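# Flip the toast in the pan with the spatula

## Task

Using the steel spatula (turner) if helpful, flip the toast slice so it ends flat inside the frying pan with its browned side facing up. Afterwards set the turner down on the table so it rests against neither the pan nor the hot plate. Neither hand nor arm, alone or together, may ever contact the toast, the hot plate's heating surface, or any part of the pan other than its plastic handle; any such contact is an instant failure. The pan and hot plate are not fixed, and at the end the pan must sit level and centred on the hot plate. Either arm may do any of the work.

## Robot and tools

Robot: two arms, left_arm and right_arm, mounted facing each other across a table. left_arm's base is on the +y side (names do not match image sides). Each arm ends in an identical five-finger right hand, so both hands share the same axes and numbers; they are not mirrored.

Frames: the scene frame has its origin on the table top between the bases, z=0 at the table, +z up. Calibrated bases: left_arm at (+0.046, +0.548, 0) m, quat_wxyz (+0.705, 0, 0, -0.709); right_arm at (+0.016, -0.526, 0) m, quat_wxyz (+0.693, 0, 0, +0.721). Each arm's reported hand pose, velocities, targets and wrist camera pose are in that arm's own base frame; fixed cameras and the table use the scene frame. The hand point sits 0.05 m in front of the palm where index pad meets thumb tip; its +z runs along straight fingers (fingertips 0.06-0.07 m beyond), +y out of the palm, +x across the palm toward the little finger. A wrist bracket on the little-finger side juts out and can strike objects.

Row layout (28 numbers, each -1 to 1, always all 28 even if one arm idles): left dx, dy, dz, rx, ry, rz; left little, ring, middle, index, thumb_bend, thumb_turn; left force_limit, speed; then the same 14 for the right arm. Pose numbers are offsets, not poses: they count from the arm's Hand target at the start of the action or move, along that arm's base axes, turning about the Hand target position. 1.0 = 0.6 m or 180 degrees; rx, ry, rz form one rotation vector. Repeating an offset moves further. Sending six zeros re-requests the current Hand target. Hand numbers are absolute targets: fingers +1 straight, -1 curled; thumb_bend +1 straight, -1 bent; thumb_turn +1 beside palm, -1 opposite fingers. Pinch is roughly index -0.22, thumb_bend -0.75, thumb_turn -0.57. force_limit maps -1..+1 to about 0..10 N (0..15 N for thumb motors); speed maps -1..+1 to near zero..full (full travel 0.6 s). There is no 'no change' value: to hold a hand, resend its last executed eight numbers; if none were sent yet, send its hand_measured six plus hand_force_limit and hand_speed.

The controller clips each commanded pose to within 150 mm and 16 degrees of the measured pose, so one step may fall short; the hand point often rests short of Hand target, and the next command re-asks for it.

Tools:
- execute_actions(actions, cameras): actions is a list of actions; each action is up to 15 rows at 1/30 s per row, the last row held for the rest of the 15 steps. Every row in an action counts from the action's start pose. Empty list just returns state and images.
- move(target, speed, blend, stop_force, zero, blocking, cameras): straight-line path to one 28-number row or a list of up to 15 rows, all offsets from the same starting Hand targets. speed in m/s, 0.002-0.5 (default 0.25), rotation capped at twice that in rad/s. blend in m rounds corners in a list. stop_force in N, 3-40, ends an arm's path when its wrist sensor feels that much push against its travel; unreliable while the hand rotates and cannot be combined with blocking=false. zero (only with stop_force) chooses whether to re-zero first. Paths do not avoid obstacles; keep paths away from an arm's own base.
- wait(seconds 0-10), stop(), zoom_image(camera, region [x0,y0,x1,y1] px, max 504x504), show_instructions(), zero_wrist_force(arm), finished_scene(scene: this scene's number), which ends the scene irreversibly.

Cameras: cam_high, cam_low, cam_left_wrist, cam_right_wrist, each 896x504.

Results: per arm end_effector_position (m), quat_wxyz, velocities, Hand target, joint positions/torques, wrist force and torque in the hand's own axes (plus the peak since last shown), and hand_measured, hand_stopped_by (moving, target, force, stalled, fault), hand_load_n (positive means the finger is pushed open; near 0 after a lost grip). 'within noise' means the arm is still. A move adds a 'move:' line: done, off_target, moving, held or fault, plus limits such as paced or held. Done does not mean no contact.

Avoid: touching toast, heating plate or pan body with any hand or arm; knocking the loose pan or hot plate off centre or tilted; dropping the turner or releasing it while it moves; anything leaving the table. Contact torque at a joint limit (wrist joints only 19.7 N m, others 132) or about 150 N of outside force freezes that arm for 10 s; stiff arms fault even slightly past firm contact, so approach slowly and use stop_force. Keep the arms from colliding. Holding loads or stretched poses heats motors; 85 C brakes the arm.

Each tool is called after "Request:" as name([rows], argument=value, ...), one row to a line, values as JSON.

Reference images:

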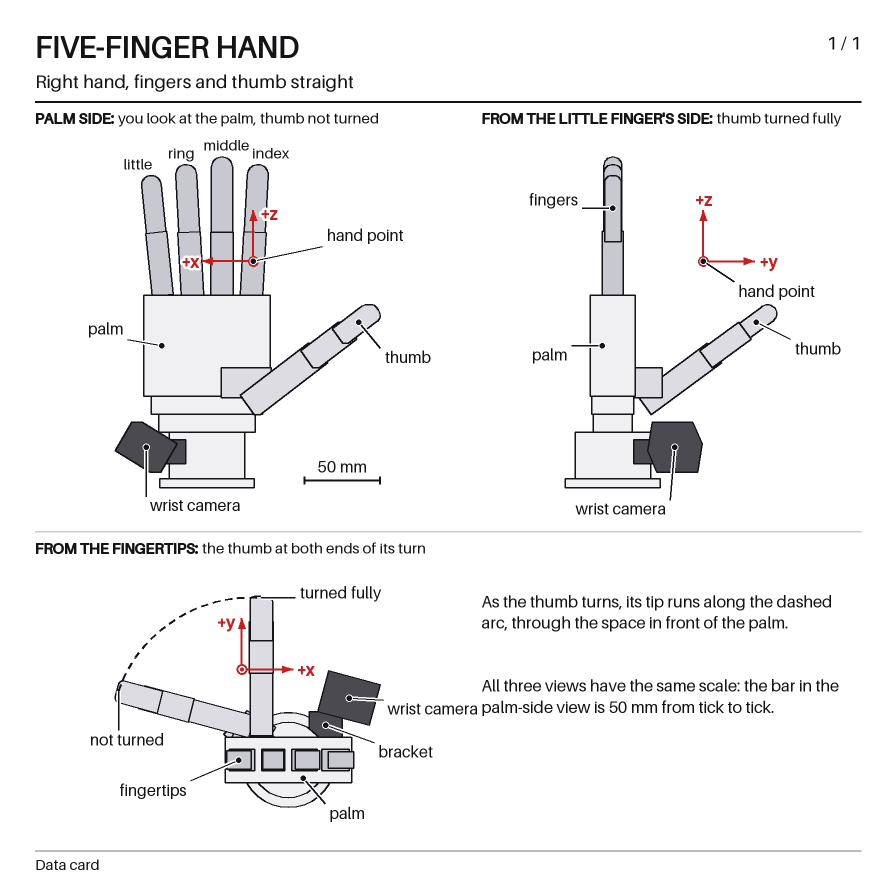

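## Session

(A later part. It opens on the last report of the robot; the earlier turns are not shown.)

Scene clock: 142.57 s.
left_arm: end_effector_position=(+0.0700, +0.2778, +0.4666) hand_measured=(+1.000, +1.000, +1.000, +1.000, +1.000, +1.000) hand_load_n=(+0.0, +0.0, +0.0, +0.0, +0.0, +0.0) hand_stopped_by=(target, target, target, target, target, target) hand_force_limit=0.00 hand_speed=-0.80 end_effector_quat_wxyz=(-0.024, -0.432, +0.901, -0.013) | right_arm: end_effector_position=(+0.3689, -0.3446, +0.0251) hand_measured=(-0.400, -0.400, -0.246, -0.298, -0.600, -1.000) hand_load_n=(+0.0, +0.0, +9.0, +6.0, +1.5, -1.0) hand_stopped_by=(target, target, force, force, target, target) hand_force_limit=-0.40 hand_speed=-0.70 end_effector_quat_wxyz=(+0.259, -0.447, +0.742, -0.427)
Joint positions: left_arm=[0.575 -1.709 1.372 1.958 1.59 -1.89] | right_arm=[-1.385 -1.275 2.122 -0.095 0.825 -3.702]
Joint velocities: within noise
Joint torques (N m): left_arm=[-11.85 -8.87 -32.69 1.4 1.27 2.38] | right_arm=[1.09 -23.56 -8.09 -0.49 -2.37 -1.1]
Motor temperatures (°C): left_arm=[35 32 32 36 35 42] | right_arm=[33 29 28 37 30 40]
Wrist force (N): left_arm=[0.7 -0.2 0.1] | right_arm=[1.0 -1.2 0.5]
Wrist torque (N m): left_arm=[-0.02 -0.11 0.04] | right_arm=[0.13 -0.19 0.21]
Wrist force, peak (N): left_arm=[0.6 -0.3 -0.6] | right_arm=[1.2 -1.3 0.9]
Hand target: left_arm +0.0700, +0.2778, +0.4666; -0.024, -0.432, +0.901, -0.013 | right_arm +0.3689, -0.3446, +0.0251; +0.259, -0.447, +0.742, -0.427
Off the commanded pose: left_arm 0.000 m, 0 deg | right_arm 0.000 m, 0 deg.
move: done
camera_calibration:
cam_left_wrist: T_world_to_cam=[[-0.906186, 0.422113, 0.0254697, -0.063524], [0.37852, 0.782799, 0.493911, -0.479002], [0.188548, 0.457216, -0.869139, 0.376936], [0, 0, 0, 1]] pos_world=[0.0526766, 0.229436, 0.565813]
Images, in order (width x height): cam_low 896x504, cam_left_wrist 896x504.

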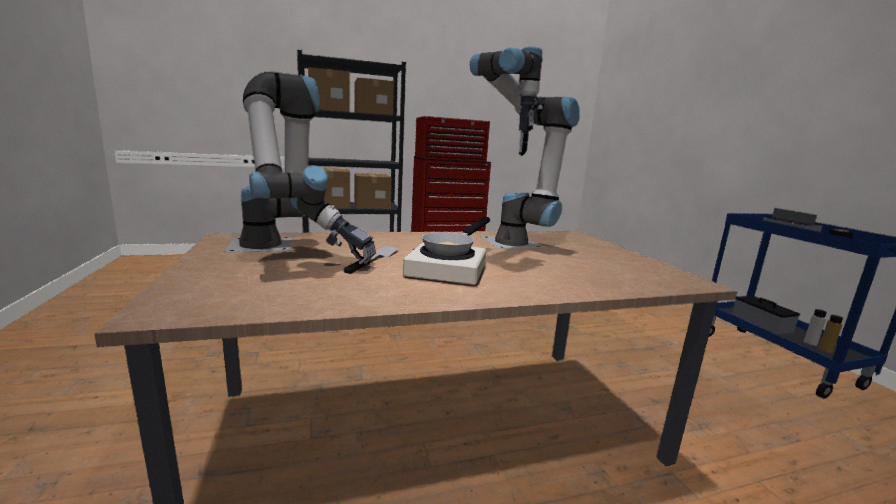

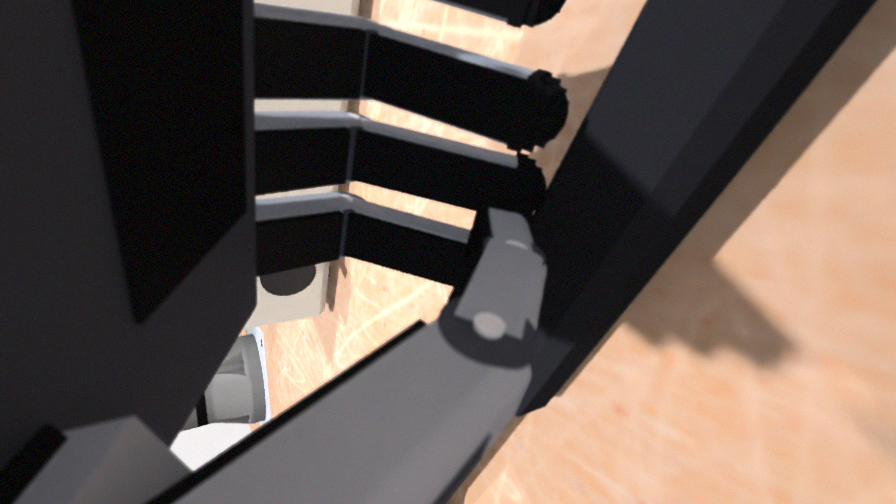

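Request:
move(target=[0.823,-0.352,-0.377,0.108,-0.086,-0.01,1,1,1,1,1,1,0,-0.8, 0,0,0.1,0,0,0,0.1,0.1,0.1,0.1,0.6,-1,-0.4,0], speed=0.3)

Scene clock: 162.27 s.
left_arm: end_effector_position=(+0.5637, +0.0666, +0.2404) hand_measured=(+1.000, +1.000, +1.000, +1.000, +1.000, +1.000) hand_load_n=(+0.0, +0.0, +0.0, +0.0, +0.0, +0.0) hand_stopped_by=(target, target, target, target, target, target) hand_force_limit=0.00 hand_speed=-0.80 end_effector_quat_wxyz=(+0.170, -0.410, +0.892, +0.082) | right_arm: end_effector_position=(+0.3689, -0.3446, +0.0852) hand_measured=(+0.100, +0.100, +0.100, +0.100, +0.600, -1.000) hand_load_n=(+0.0, -0.5, +0.0, +0.0, +0.0, +0.0) hand_stopped_by=(target, target, target, target, target, target) hand_force_limit=-0.40 hand_speed=0.00 end_effector_quat_wxyz=(+0.259, -0.447, +0.742, -0.427)
Joint positions: left_arm=[-0.374 -1.004 1.126 1.325 1.211 -2.784] | right_arm=[-1.385 -1.388 2.062 0.076 0.825 -3.702]
Joint velocities: within noise
Joint torques (N m): left_arm=[11.14 -43.34 -31.76 0.89 -0.95 2.75] | right_arm=[5.05 -21.26 -9.26 -0.86 -1.01 -0.81]
Motor temperatures (°C): left_arm=[35 32 32 36 35 42] | right_arm=[33 29 28 37 30 39]
Wrist force (N): left_arm=[1.7 -0.6 -0.1] | right_arm=[1.0 -1.1 0.1]
Wrist torque (N m): left_arm=[-0.07 -0.14 0.03] | right_arm=[0.14 -0.18 0.23]
Wrist force, peak (N): left_arm=[1.8 -2.5 0.8] | right_arm=[0.9 -2.3 0.9]
Hand target: left_arm +0.5638, +0.0666, +0.2404; +0.170, -0.410, +0.892, +0.082 | right_arm +0.3689, -0.3446, +0.0851; +0.259, -0.447, +0.742, -0.427
Off the commanded pose: left_arm 0.000 m, 0 deg | right_arm 0.000 m, 0 deg.
move: done
camera_calibration:
cam_left_wrist: T_world_to_cam=[[-0.886172, 0.458243, -0.0686444, 0.487728], [0.221579, 0.549206, 0.805777, -0.359767], [0.406941, 0.698847, -0.588228, -0.0229019], [0, 0, 0, 1]] pos_world=[0.521248, -0.00990661, 0.3099]
cam_right_wrist: T_world_to_cam=[[-0.525491, 0.0282535, -0.85033, 0.285485], [-0.0930708, 0.991541, 0.0904618, 0.373414], [0.845693, 0.126678, -0.518417, -0.110736], [0, 0, 0, 1]] pos_world=[0.278422, -0.364294, 0.15157]

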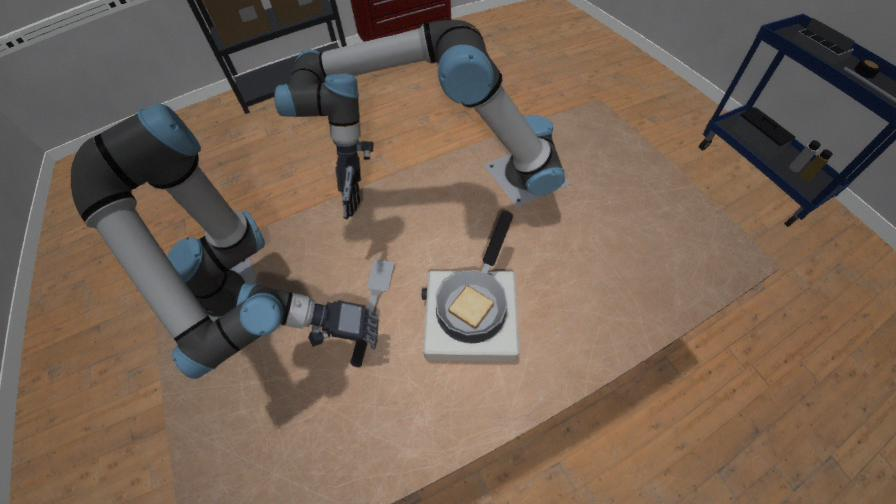

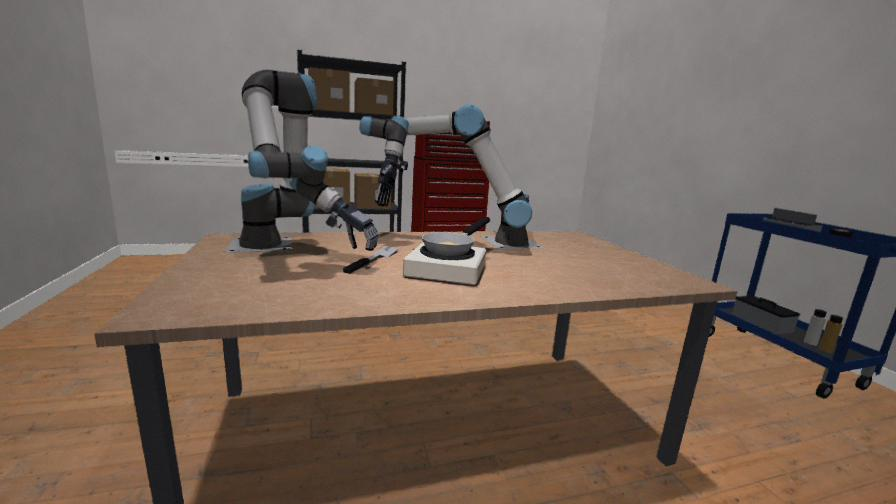

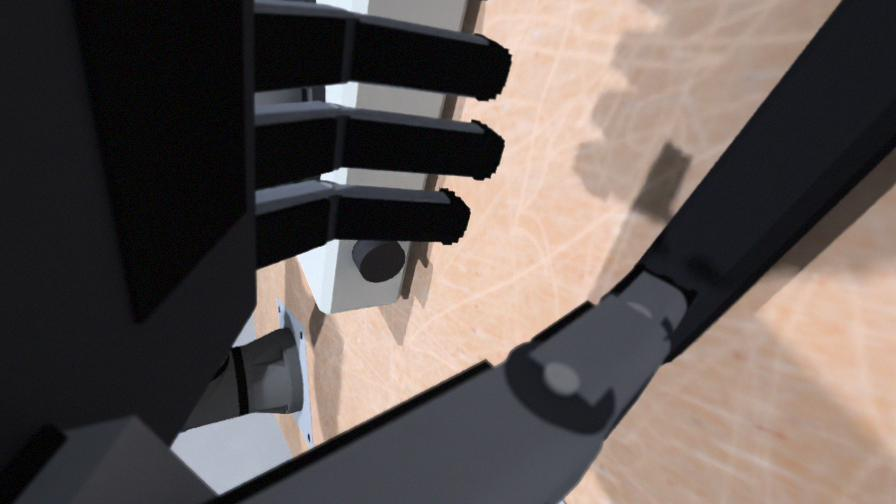

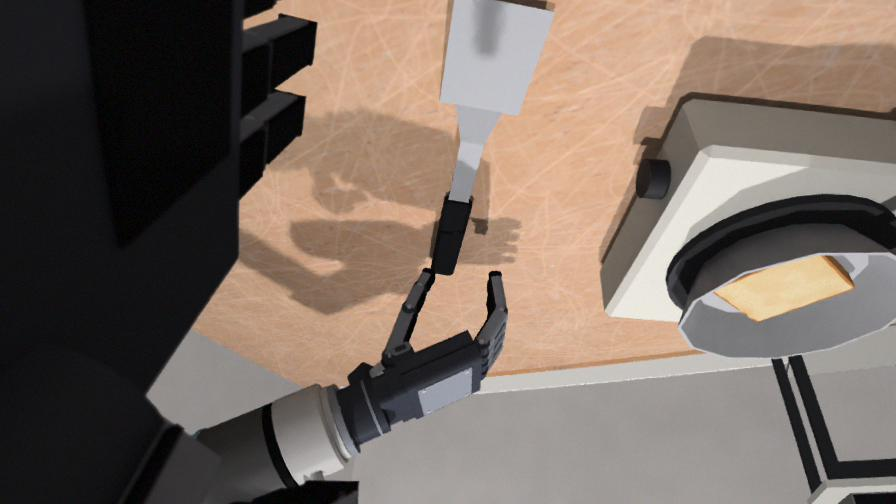

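Request:
zoom_image(camera="cam_right_wrist", region=[340, 180, 580, 420])

Request:
zoom_image(camera="cam_high", region=[300, 240, 440, 380])

Scaled by 2.100 from the camera's 896x504 image, which has a finer 1280x720 frame.

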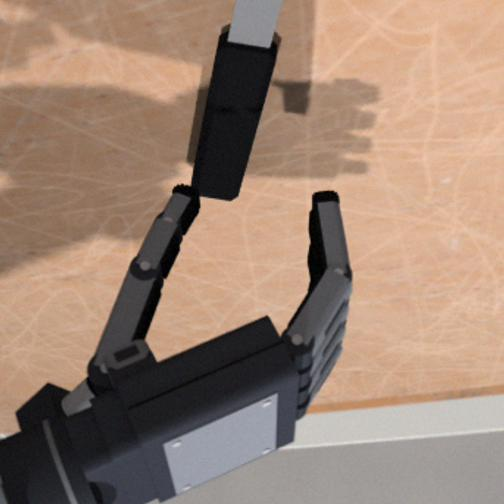

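Scaled by 3.600 from the camera's 896x504 image, which has a finer 1280x720 frame.

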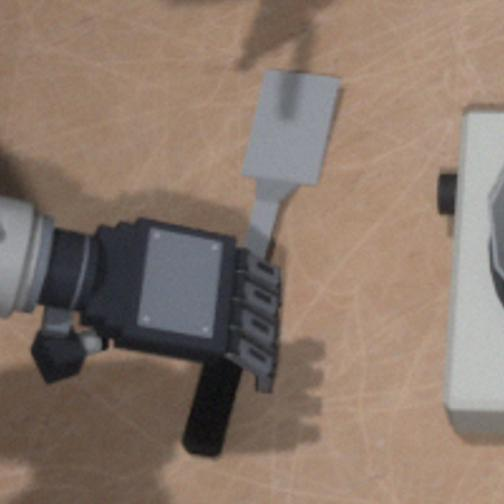

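Request:
move(target=[0,0,0,0,0,0,1,1,1,1,1,1,0,-0.8, -0.0117,0.019,-0.05,0,0,-0.061,0.1,0.1,0.1,0.1,0.6,-1,-0.4,-0.1], speed=0.12, cameras=["cam_left_wrist","cam_right_wrist"])

Request:
zoom_image(camera="cam_right_wrist", region=[340, 140, 580, 380])

Scene clock: 170.20 s.
left_arm: end_effector_position=(+0.5638, +0.0666, +0.2404) hand_measured=(+1.000, +1.000, +1.000, +1.000, +1.000, +1.000) hand_load_n=(+0.0, +0.0, +0.0, +0.0, +0.0, +0.0) hand_stopped_by=(target, target, target, target, target, target) hand_force_limit=0.00 hand_speed=-0.80 end_effector_quat_wxyz=(+0.170, -0.410, +0.892, +0.082) | right_arm: end_effector_position=(+0.3619, -0.3331, +0.0552) hand_measured=(+0.100, +0.100, +0.100, +0.100, +0.600, -1.000) hand_load_n=(+0.0, +0.0, +0.0, +0.0, +0.0, +0.0) hand_stopped_by=(target, target, target, target, target, target) hand_force_limit=-0.40 hand_speed=-0.10 end_effector_quat_wxyz=(+0.217, -0.374, +0.782, -0.450)
Joint positions: left_arm=[-0.374 -1.004 1.125 1.325 1.211 -2.784] | right_arm=[-1.328 -1.438 2.2 -0.131 1.017 -3.504]
Joint velocities: within noise
Joint torques (N m): left_arm=[12.96 -40.26 -33.06 1.49 -2.41 2.18] | right_arm=[-8.3 -18.92 -27.23 1.45 -0.96 -0.37]
Motor temperatures (°C): left_arm=[35 32 32 36 35 42] | right_arm=[33 29 28 37 30 39]
Wrist force (N): left_arm=[1.7 -0.7 -0.5] | right_arm=[0.9 -1.3 0.3]
Wrist torque (N m): left_arm=[-0.06 -0.13 0.04] | right_arm=[0.08 -0.12 0.20]
Wrist force, peak (N): left_arm=[2.1 -0.6 -0.3] | right_arm=[1.4 -1.6 0.1]
Hand target: left_arm +0.5638, +0.0666, +0.2404; +0.170, -0.410, +0.892, +0.082 | right_arm +0.3619, -0.3332, +0.0551; +0.217, -0.374, +0.782, -0.450
Off the commanded pose: left_arm 0.000 m, 0 deg | right_arm 0.000 m, 0 deg.
move: done
camera_calibration:
cam_left_wrist: T_world_to_cam=[[-0.886187, 0.45819, -0.0688118, 0.487851], [0.221375, 0.549185, 0.805847, -0.359706], [0.407022, 0.698898, -0.588112, -0.0230337], [0, 0, 0, 1]] pos_world=[0.521332, -0.0098856, 0.309891]
cam_right_wrist: T_world_to_cam=[[-0.510548, 0.127755, -0.850306, 0.283674], [0.097192, 0.991137, 0.0905572, 0.295041], [0.854339, -0.0364091, -0.51844, -0.179302], [0, 0, 0, 1]] pos_world=[0.269338, -0.335195, 0.121534]
Images, in order (width x height): cam_left_wrist 896x504, cam_right_wrist 896x504.

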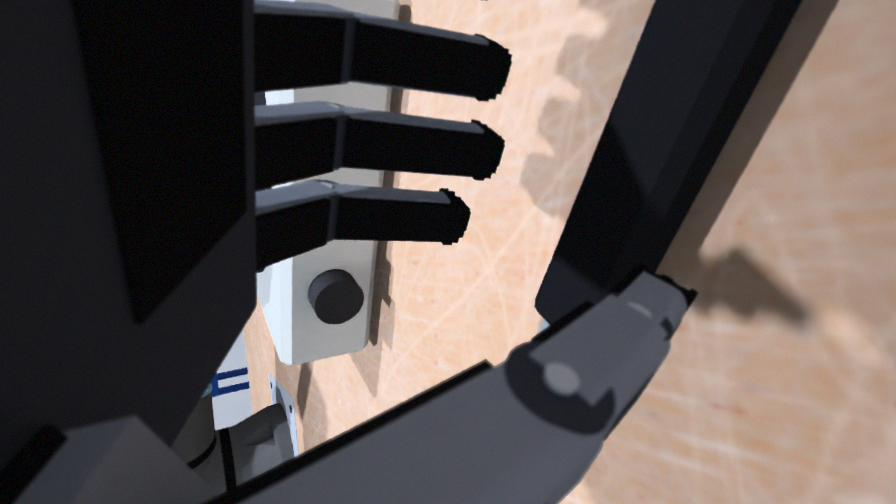

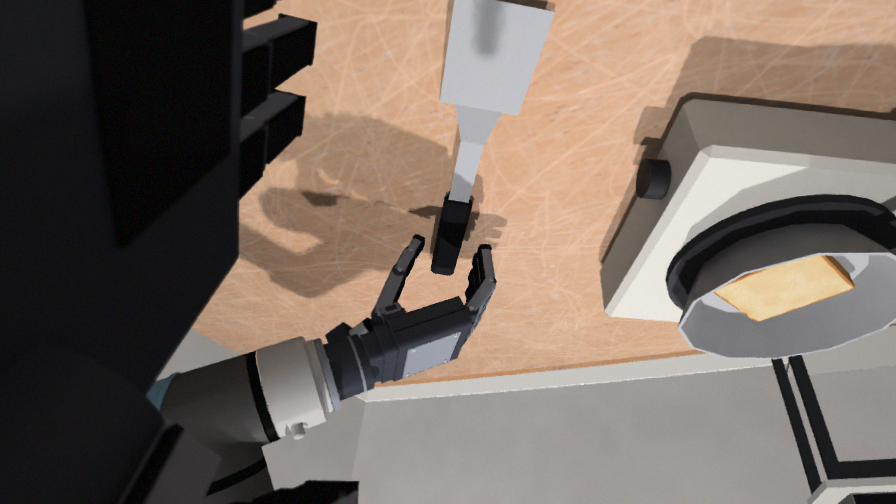

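Scaled by 2.100 from the camera's 896x504 image, which has a finer 1280x720 frame.

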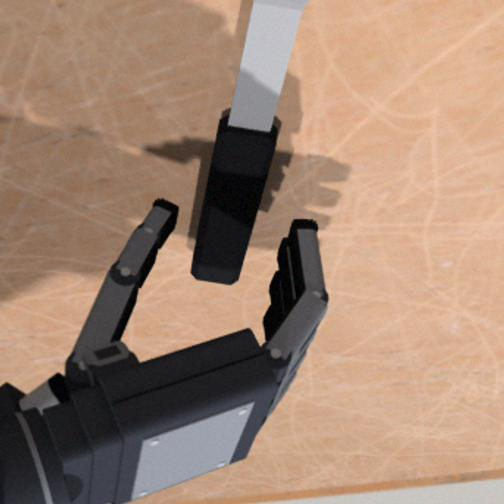

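Request:
move(target=[0,0,0,0,0,0,1,1,1,1,1,1,0,-0.8, 0,0,-0.07,0,0,0,0.1,0.1,0.1,0.1,0.6,-1,-0.4,-0.3], speed=0.02, stop_force=3, cameras=["cam_left_wrist","cam_right_wrist"])

Request:
zoom_image(camera="cam_right_wrist", region=[340, 140, 580, 380])

Scene clock: 174.17 s.
left_arm: end_effector_position=(+0.5638, +0.0666, +0.2404) hand_measured=(+1.000, +1.000, +1.000, +1.000, +1.000, +1.000) hand_load_n=(+0.0, +0.0, +0.0, +0.0, +0.0, +0.0) hand_stopped_by=(target, target, target, target, target, target) hand_force_limit=0.00 hand_speed=-0.80 end_effector_quat_wxyz=(+0.170, -0.410, +0.892, +0.082) | right_arm: end_effector_position=(+0.3619, -0.3332, +0.0224) hand_measured=(+0.100, +0.100, +0.100, +0.100, +0.600, -1.000) hand_load_n=(+0.0, +0.0, +0.0, +0.0, +0.0, +0.0) hand_stopped_by=(target, target, target, target, target, target) hand_force_limit=-0.40 hand_speed=-0.30 end_effector_quat_wxyz=(+0.217, -0.374, +0.782, -0.450)
Joint positions: left_arm=[-0.374 -1.004 1.125 1.325 1.211 -2.784] | right_arm=[-1.328 -1.368 2.233 -0.234 1.017 -3.504]
Joint velocities: within noise
Joint torques (N m): left_arm=[12.69 -41.16 -33.49 2.21 -2.28 2.04] | right_arm=[-0.27 -20.93 -24.97 -1.4 -0.2 -1.44]
Motor temperatures (°C): left_arm=[35 32 32 36 35 42] | right_arm=[33 29 28 37 30 39]
Wrist force (N): left_arm=[1.6 -0.9 -0.6] | right_arm=[1.1 -3.8 -1.9]
Wrist torque (N m): left_arm=[-0.09 -0.11 0.02] | right_arm=[-0.05 -0.17 0.18]
Wrist force, peak (N): left_arm=[2.0 -0.7 -0.6] | right_arm=[2.4 -17.2 -15.0]
Hand target: left_arm +0.5638, +0.0666, +0.2404; +0.170, -0.410, +0.892, +0.082 | right_arm +0.3619, -0.3332, +0.0224; +0.217, -0.374, +0.782, -0.450 (not the last commanded pose)
Off the commanded pose: left_arm 0.000 m, 0 deg | right_arm 0.009 m, 0 deg.
move: contact (right_arm)
camera_calibration:
cam_left_wrist: T_world_to_cam=[[-0.886187, 0.45819, -0.0688116, 0.487851], [0.221375, 0.549185, 0.805847, -0.359706], [0.407022, 0.698898, -0.588112, -0.0230338], [0, 0, 0, 1]] pos_world=[0.521332, -0.00988558, 0.309891]
cam_right_wrist: T_world_to_cam=[[-0.510539, 0.127917, -0.850287, 0.255874], [0.097507, 0.991107, 0.0905554, 0.297984], [0.854308, -0.0366769, -0.518471, -0.196297], [0, 0, 0, 1]] pos_world=[0.269276, -0.335263, 0.0888079]
Images, in order (width x height): cam_left_wrist 896x504, cam_right_wrist 896x504.

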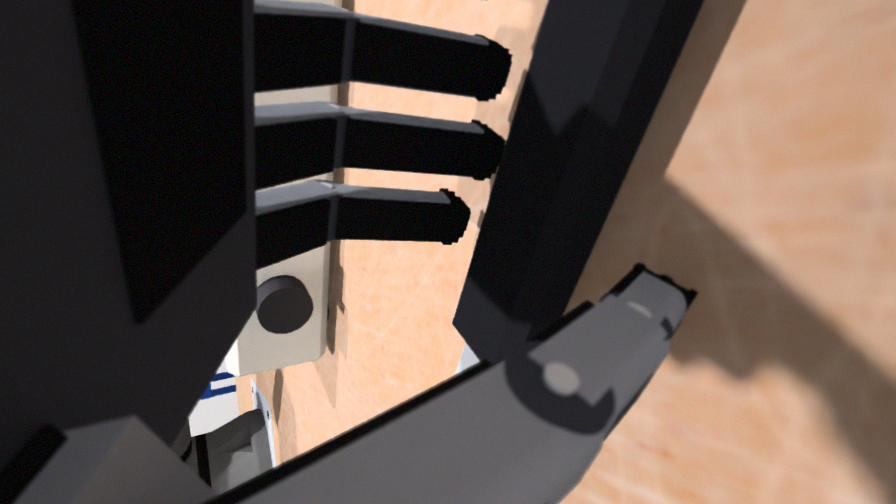

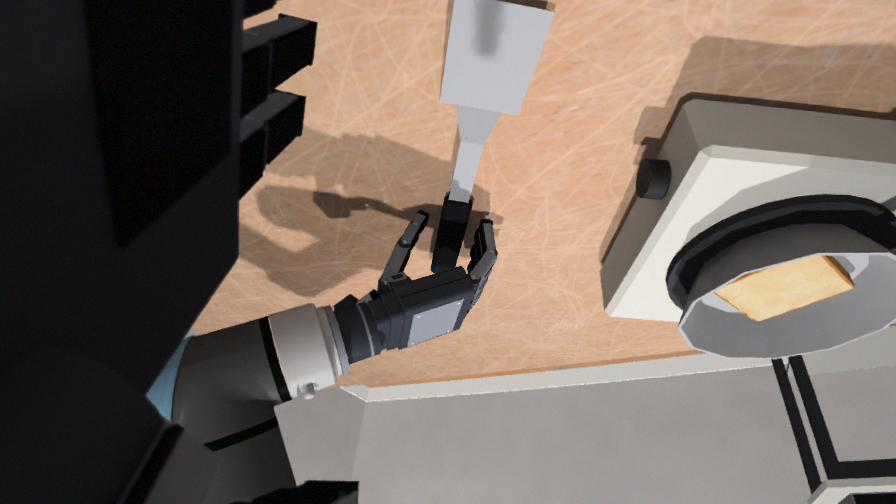

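Scaled by 2.100 from the camera's 896x504 image, which has a finer 1280x720 frame.

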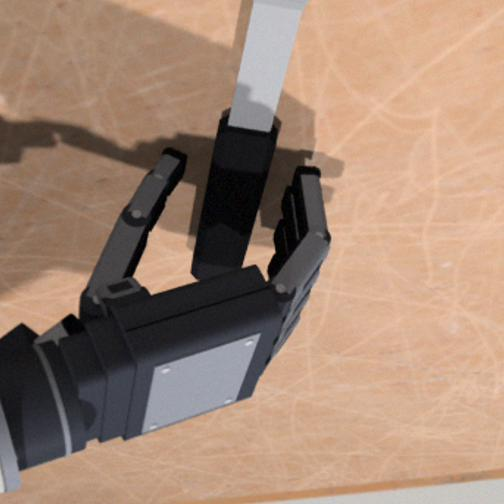

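Request:
move(target=[0,0,0,0,0,0,1,1,1,1,1,1,0,-0.8, 0,0,0.004,0,0,0,-0.1,-0.1,-0.1,-0.1,0.5,-1,-0.4,-0.7], speed=0.03, cameras=["cam_left_wrist","cam_right_wrist"])

Request:
zoom_image(camera="cam_right_wrist", region=[340, 140, 580, 380])

Scene clock: 175.83 s.
left_arm: end_effector_position=(+0.5638, +0.0666, +0.2404) hand_measured=(+1.000, +1.000, +1.000, +1.000, +1.000, +1.000) hand_load_n=(+0.0, +0.0, +0.0, +0.0, +0.0, +0.0) hand_stopped_by=(target, target, target, target, target, target) hand_force_limit=0.00 hand_speed=-0.80 end_effector_quat_wxyz=(+0.170, -0.410, +0.892, +0.082) | right_arm: end_effector_position=(+0.3619, -0.3332, +0.0249) hand_measured=(-0.100, -0.100, -0.100, -0.100, +0.500, -1.000) hand_load_n=(+0.0, +0.0, +0.0, +0.0, +0.0, +0.0) hand_stopped_by=(target, target, target, target, target, target) hand_force_limit=-0.40 hand_speed=-0.70 end_effector_quat_wxyz=(+0.217, -0.374, +0.782, -0.450)
Joint positions: left_arm=[-0.374 -1.004 1.125 1.325 1.211 -2.784] | right_arm=[-1.328 -1.374 2.231 -0.227 1.017 -3.504]
Joint velocities: within noise
Joint torques (N m): left_arm=[13.15 -40.97 -33.77 2.39 -2.1 2.17] | right_arm=[3.6 -23.76 -23.69 1.14 -0.29 -1.53]
Motor temperatures (°C): left_arm=[35 32 32 36 35 42] | right_arm=[33 29 28 37 30 39]
Wrist force (N): left_arm=[1.7 -0.6 -0.3] | right_arm=[1.2 -1.2 0.0]
Wrist torque (N m): left_arm=[-0.06 -0.14 0.03] | right_arm=[0.11 -0.18 0.21]
Wrist force, peak (N): left_arm=[1.9 -0.9 -0.7] | right_arm=[1.0 -4.1 -2.2]
Hand target: left_arm +0.5638, +0.0666, +0.2404; +0.170, -0.410, +0.892, +0.082 | right_arm +0.3619, -0.3332, +0.0248; +0.217, -0.374, +0.782, -0.450
Off the commanded pose: left_arm 0.000 m, 0 deg | right_arm 0.000 m, 0 deg.
move: done
camera_calibration:
cam_left_wrist: T_world_to_cam=[[-0.886187, 0.45819, -0.0688117, 0.487851], [0.221375, 0.549185, 0.805847, -0.359706], [0.407022, 0.698898, -0.588112, -0.0230339], [0, 0, 0, 1]] pos_world=[0.521332, -0.00988558, 0.309891]
cam_right_wrist: T_world_to_cam=[[-0.510545, 0.127917, -0.850283, 0.257955], [0.097483, 0.991108, 0.0905697, 0.297758], [0.854307, -0.0366482, -0.518475, -0.195026], [0, 0, 0, 1]] pos_world=[0.269283, -0.335254, 0.091251]
Images, in order (width x height): cam_left_wrist 896x504, cam_right_wrist 896x504.

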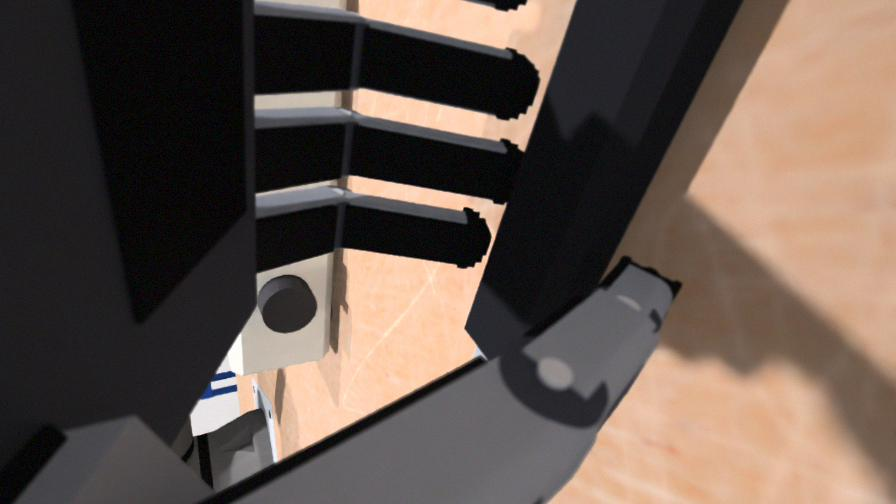

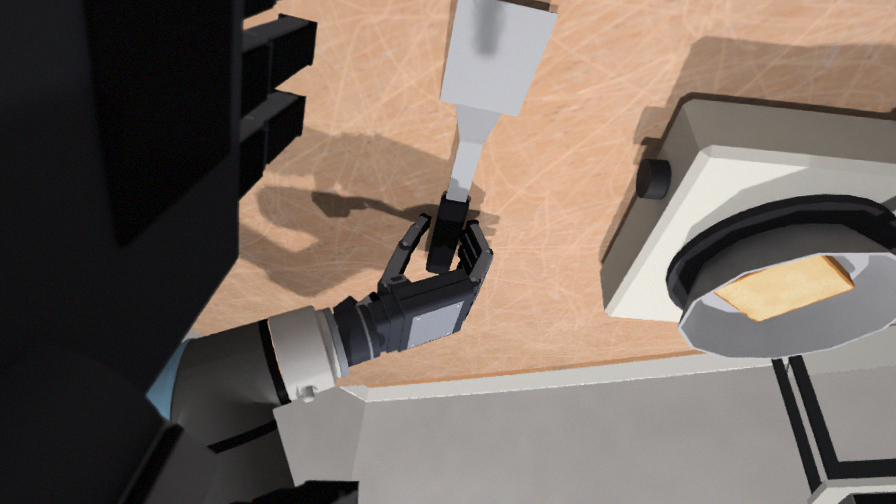

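Scaled by 2.100 from the camera's 896x504 image, which has a finer 1280x720 frame.

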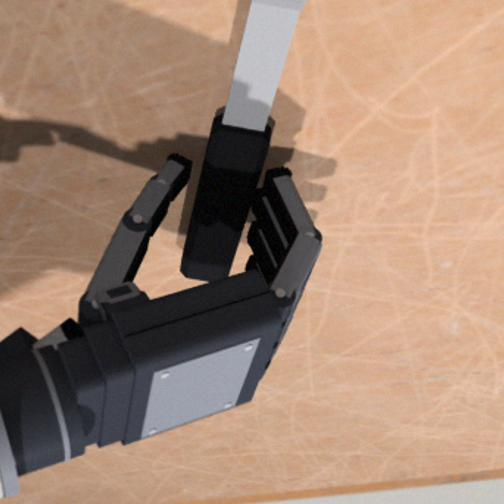

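Request:
move(target=[0,0,0,0,0,0,1,1,1,1,1,1,0,-0.8, 0,0,0,0,0,0,-0.55,-0.55,-0.55,-0.55,0.4,-1,-0.3,-0.75], speed=0.03, cameras=["cam_left_wrist","cam_right_wrist"])

Request:
zoom_image(camera="cam_right_wrist", region=[340, 140, 580, 380])

Scene clock: 178.20 s.
left_arm: end_effector_position=(+0.5638, +0.0666, +0.2404) hand_measured=(+1.000, +1.000, +1.000, +1.000, +1.000, +1.000) hand_load_n=(+0.0, +0.0, +0.0, +0.0, +0.0, +0.0) hand_stopped_by=(target, target, target, target, target, target) hand_force_limit=0.00 hand_speed=-0.80 end_effector_quat_wxyz=(+0.170, -0.410, +0.892, +0.082) | right_arm: end_effector_position=(+0.3619, -0.3332, +0.0248) hand_measured=(-0.550, -0.292, -0.168, -0.222, +0.446, -1.000) hand_load_n=(+0.0, +5.0, +1.0, +2.5, +8.5, +0.0) hand_stopped_by=(target, force, force, force, force, target) hand_force_limit=-0.30 hand_speed=-0.75 end_effector_quat_wxyz=(+0.217, -0.374, +0.782, -0.450)
Joint positions: left_arm=[-0.374 -1.004 1.125 1.325 1.211 -2.784] | right_arm=[-1.328 -1.374 2.231 -0.227 1.017 -3.504]
Joint velocities: within noise
Joint torques (N m): left_arm=[12.25 -41.32 -32.88 2.85 -2.41 1.96] | right_arm=[3.6 -20.11 -8.61 -1.43 -0.42 -1.26]
Motor temperatures (°C): left_arm=[35 32 32 36 35 42] | right_arm=[33 29 28 37 30 39]
Wrist force (N): left_arm=[1.6 -0.6 -0.5] | right_arm=[1.2 -1.8 -0.2]
Wrist torque (N m): left_arm=[-0.05 -0.12 0.03] | right_arm=[0.04 -0.22 0.17]
Wrist force, peak (N): left_arm=[2.0 -0.8 -0.3] | right_arm=[1.4 -2.0 -0.2]
Hand target: left_arm +0.5638, +0.0666, +0.2404; +0.170, -0.410, +0.892, +0.082 | right_arm +0.3619, -0.3332, +0.0248; +0.217, -0.374, +0.782, -0.450
Off the commanded pose: left_arm 0.000 m, 0 deg | right_arm 0.000 m, 0 deg.
move: done
camera_calibration:
cam_left_wrist: T_world_to_cam=[[-0.886187, 0.45819, -0.0688116, 0.487851], [0.221375, 0.549185, 0.805847, -0.359706], [0.407022, 0.698898, -0.588112, -0.0230338], [0, 0, 0, 1]] pos_world=[0.521332, -0.00988554, 0.309891]
cam_right_wrist: T_world_to_cam=[[-0.510544, 0.127914, -0.850284, 0.257914], [0.097482, 0.991108, 0.0905671, 0.297763], [0.854308, -0.0366488, -0.518474, -0.195051], [0, 0, 0, 1]] pos_world=[0.269284, -0.335254, 0.0912034]
Images, in order (width x height): cam_left_wrist 896x504, cam_right_wrist 896x504.

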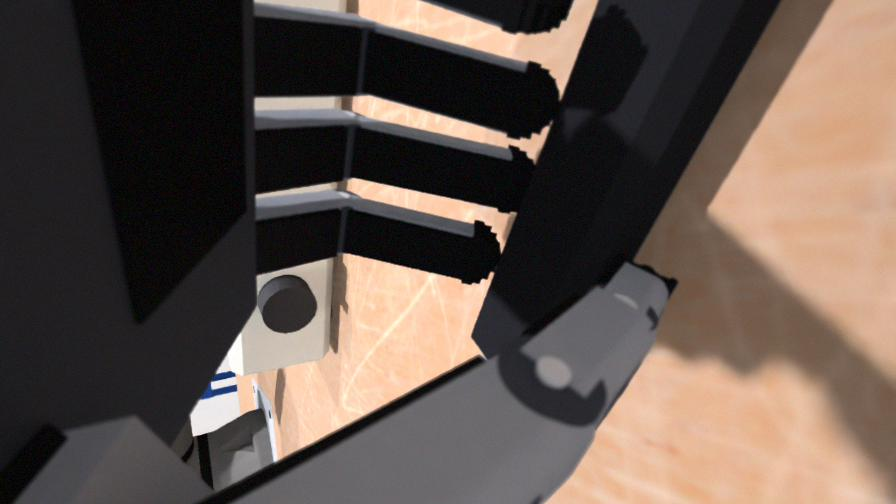

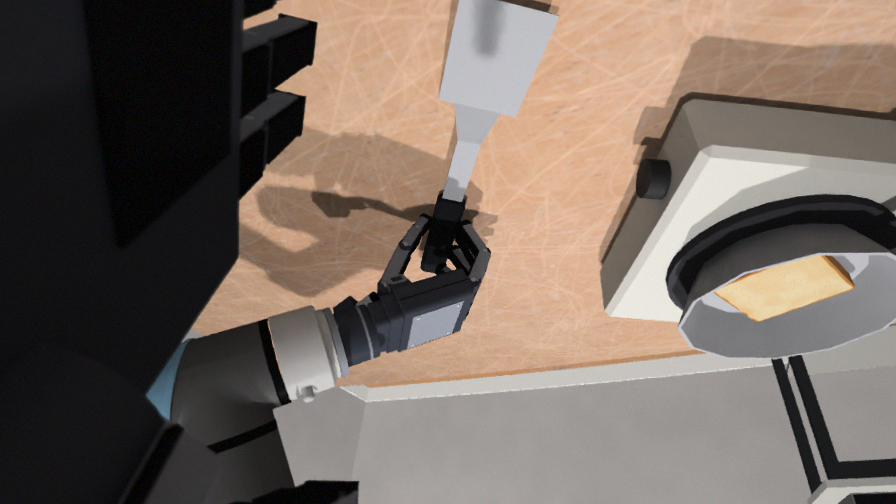

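Scaled by 2.100 from the camera's 896x504 image, which has a finer 1280x720 frame.

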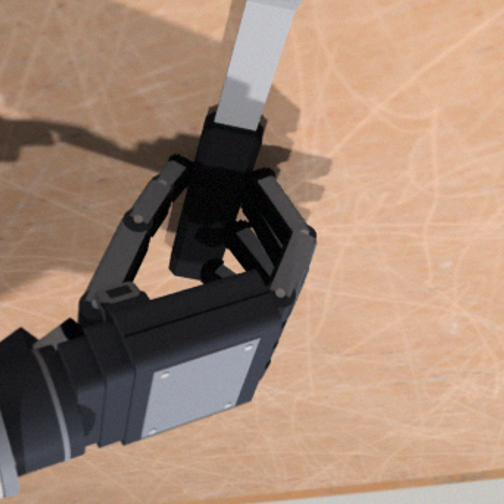

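Request:
move(target=[0,0,0,0,0,0,1,1,1,1,1,1,0,-0.8, 0,0,0,0,0,0,-0.55,-0.4,-0.35,-0.4,0.25,-1,0.2,-0.85], speed=0.03, cameras=["cam_left_wrist","cam_right_wrist"])

Request:
zoom_image(camera="cam_right_wrist", region=[340, 140, 580, 380])

Scene clock: 180.23 s.
left_arm: end_effector_position=(+0.5638, +0.0666, +0.2404) hand_measured=(+1.000, +1.000, +1.000, +1.000, +1.000, +1.000) hand_load_n=(+0.0, +0.0, +0.0, +0.0, +0.0, +0.0) hand_stopped_by=(target, target, target, target, target, target) hand_force_limit=0.00 hand_speed=-0.80 end_effector_quat_wxyz=(+0.170, -0.410, +0.892, +0.082) | right_arm: end_effector_position=(+0.3619, -0.3332, +0.0248) hand_measured=(-0.550, -0.306, -0.182, -0.238, +0.450, -1.000) hand_load_n=(+0.0, +6.0, +5.5, +6.0, +12.5, +0.0) hand_stopped_by=(target, force, force, force, force, target) hand_force_limit=0.20 hand_speed=-0.85 end_effector_quat_wxyz=(+0.217, -0.374, +0.782, -0.450)
Joint positions: left_arm=[-0.374 -1.004 1.125 1.325 1.211 -2.784] | right_arm=[-1.328 -1.374 2.231 -0.227 1.017 -3.504]
Joint velocities: within noise
Joint torques (N m): left_arm=[12.31 -41.84 -33.3 3.38 -2.25 1.68] | right_arm=[3.21 -21.19 -7.74 1.98 -0.22 -1.34]
Motor temperatures (°C): left_arm=[35 32 32 36 35 42] | right_arm=[33 29 28 37 30 39]
Wrist force (N): left_arm=[1.5 -0.8 -0.7] | right_arm=[0.8 -8.2 -2.0]
Wrist torque (N m): left_arm=[-0.07 -0.10 0.02] | right_arm=[-0.18 -0.21 0.11]
Wrist force, peak (N): left_arm=[1.9 -1.0 -0.5] | right_arm=[0.9 -8.8 -1.7]
Hand target: left_arm +0.5638, +0.0666, +0.2404; +0.170, -0.410, +0.892, +0.082 | right_arm +0.3619, -0.3332, +0.0248; +0.217, -0.374, +0.782, -0.450
Off the commanded pose: left_arm 0.000 m, 0 deg | right_arm 0.000 m, 0 deg.
move: done
camera_calibration:
cam_left_wrist: T_world_to_cam=[[-0.886187, 0.45819, -0.0688116, 0.487851], [0.221375, 0.549185, 0.805847, -0.359706], [0.407022, 0.698898, -0.588112, -0.0230338], [0, 0, 0, 1]] pos_world=[0.521332, -0.00988553, 0.309891]
cam_right_wrist: T_world_to_cam=[[-0.510532, 0.127865, -0.850298, 0.2579], [0.0974809, 0.991113, 0.0905111, 0.29778], [0.854315, -0.036679, -0.51846, -0.195066], [0, 0, 0, 1]] pos_world=[0.269286, -0.335265, 0.0912062]
Images, in order (width x height): cam_left_wrist 896x504, cam_right_wrist 896x504.

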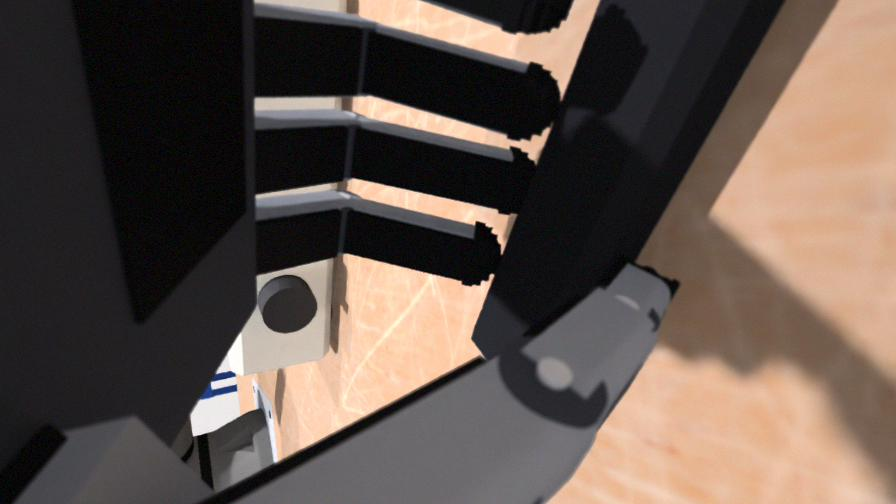

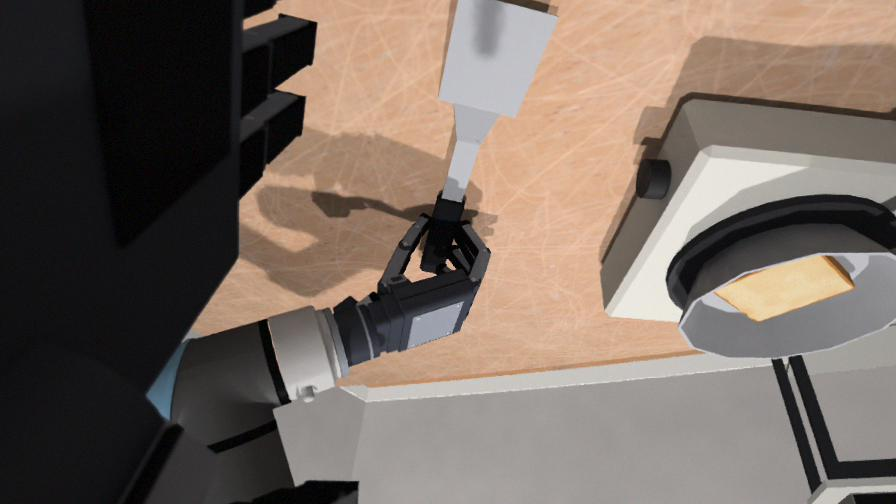

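Scaled by 2.100 from the camera's 896x504 image, which has a finer 1280x720 frame.

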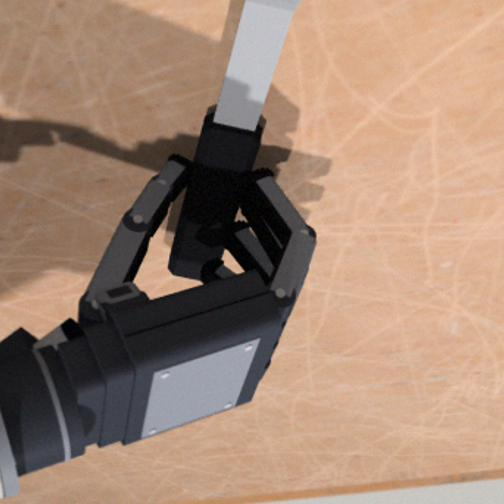

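Request:
move([
  [-0.2,0.0,0.15,0,0,0,1,1,1,1,1,1,0,-0.8, 0,0,0,0,0,0,-0.55,-0.4,-0.35,-0.4,0.25,-1,0.2,-0.85],
  [-0.2,0,0.15,0,0,0,1,1,1,1,1,1,0,-0.8, 0,0,0.12,0,0,0,-0.55,-0.4,-0.35,-0.4,0.25,-1,0.2,-0.85],
], speed=[0.25,0.06])

Request:
zoom_image(camera="cam_low", region=[320, 190, 440, 290])

Scene clock: 184.17 s.
left_arm: end_effector_position=(+0.4438, +0.0666, +0.3304) hand_measured=(+1.000, +1.000, +1.000, +1.000, +1.000, +1.000) hand_load_n=(+0.0, +0.0, +0.0, +0.0, +0.0, +0.0) hand_stopped_by=(target, target, target, target, target, target) hand_force_limit=0.00 hand_speed=-0.80 end_effector_quat_wxyz=(+0.170, -0.410, +0.892, +0.082) | right_arm: end_effector_position=(+0.3619, -0.3332, +0.0969) hand_measured=(-0.550, -0.308, -0.182, -0.238, +0.446, -1.000) hand_load_n=(+0.0, +0.0, +0.0, +0.0, +0.0, +0.0) hand_stopped_by=(target, force, force, force, force, target) hand_force_limit=0.20 hand_speed=-0.85 end_effector_quat_wxyz=(+0.217, -0.374, +0.782, -0.450)
Joint positions: left_arm=[-0.484 -1.328 1.368 1.448 1.2 -2.901] | right_arm=[-1.328 -1.515 2.148 -0.003 1.017 -3.504]
Joint velocities: within noise
Joint torques (N m): left_arm=[12.66 -40.59 -34.97 5.43 0.84 -2.22] | right_arm=[-1.54 -16.42 -9.98 -1.46 -0.88 -1.66]
Motor temperatures (°C): left_arm=[35 32 32 36 35 42] | right_arm=[33 29 28 37 30 39]
Wrist force (N): left_arm=[1.5 -0.6 -0.7] | right_arm=[0.8 -1.6 0.4]
Wrist torque (N m): left_arm=[-0.05 -0.09 0.02] | right_arm=[0.04 -0.14 0.15]
Wrist force, peak (N): left_arm=[2.3 0.6 -2.2] | right_arm=[1.1 -8.3 -2.1]
Hand target: left_arm +0.4438, +0.0666, +0.3304; +0.170, -0.410, +0.892, +0.082 | right_arm +0.3619, -0.3332, +0.0968; +0.217, -0.374, +0.782, -0.450
Off the commanded pose: left_arm 0.000 m, 0 deg | right_arm 0.000 m, 0 deg.
move: done
camera_calibration:
cam_left_wrist: T_world_to_cam=[[-0.886187, 0.458191, -0.0688091, 0.3877], [0.221377, 0.549184, 0.805847, -0.405668], [0.40702, 0.698898, -0.588112, 0.0787396], [0, 0, 0, 1]] pos_world=[0.401332, -0.00988524, 0.399891]
cam_right_wrist: T_world_to_cam=[[-0.510496, 0.127788, -0.850332, 0.319154], [0.0974853, 0.991121, 0.0904208, 0.291307], [0.854336, -0.0367354, -0.518421, -0.157772], [0, 0, 0, 1]] pos_world=[0.269319, -0.3353, 0.163254]

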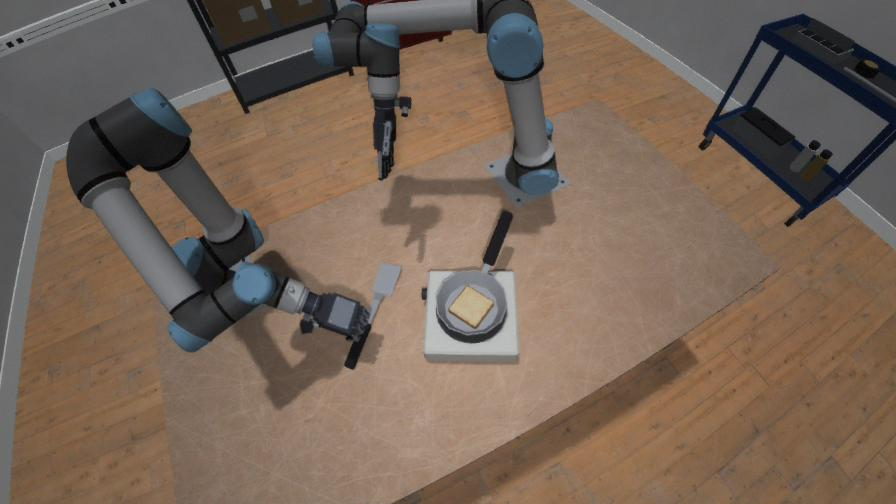

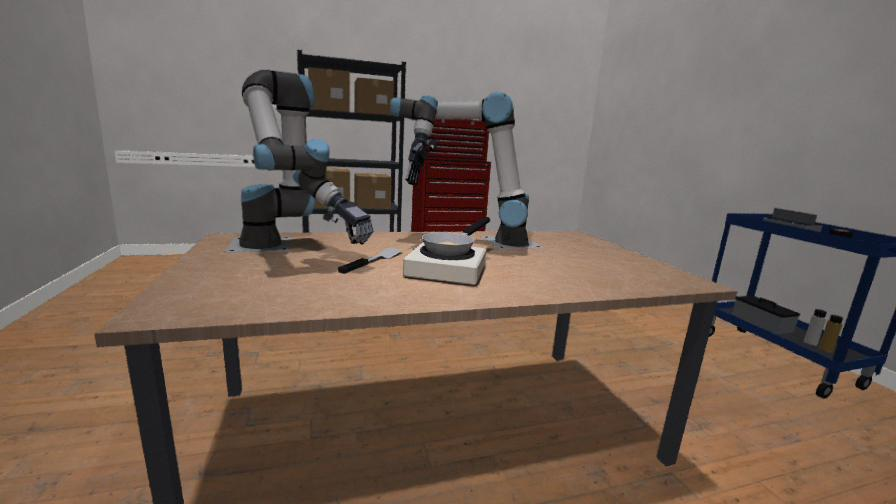

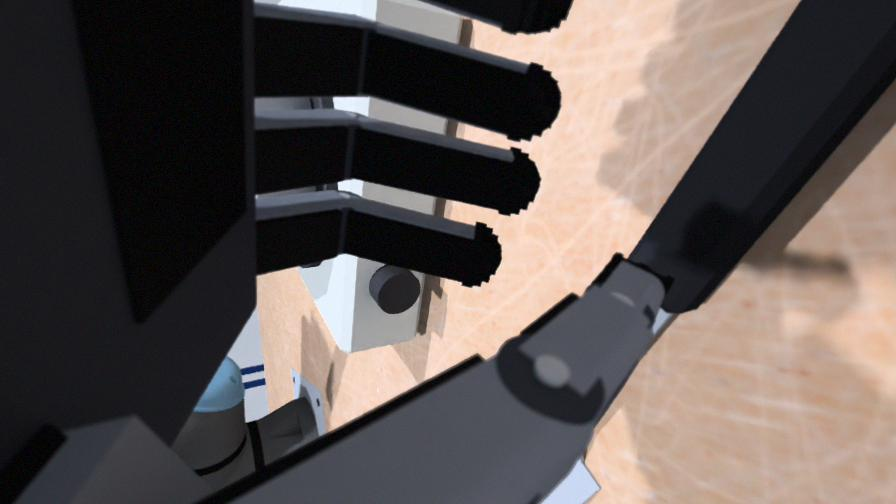

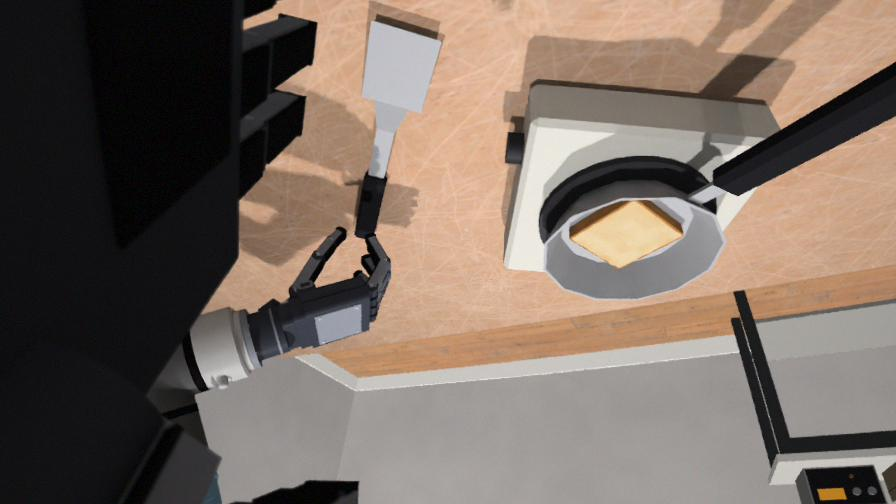

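Scaled by 4.200 from the camera's 896x504 image, which has a finer 1280x720 frame.

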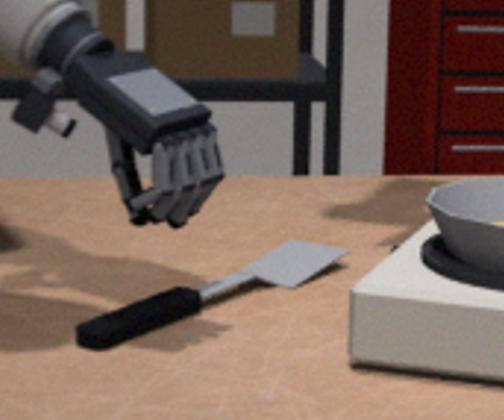

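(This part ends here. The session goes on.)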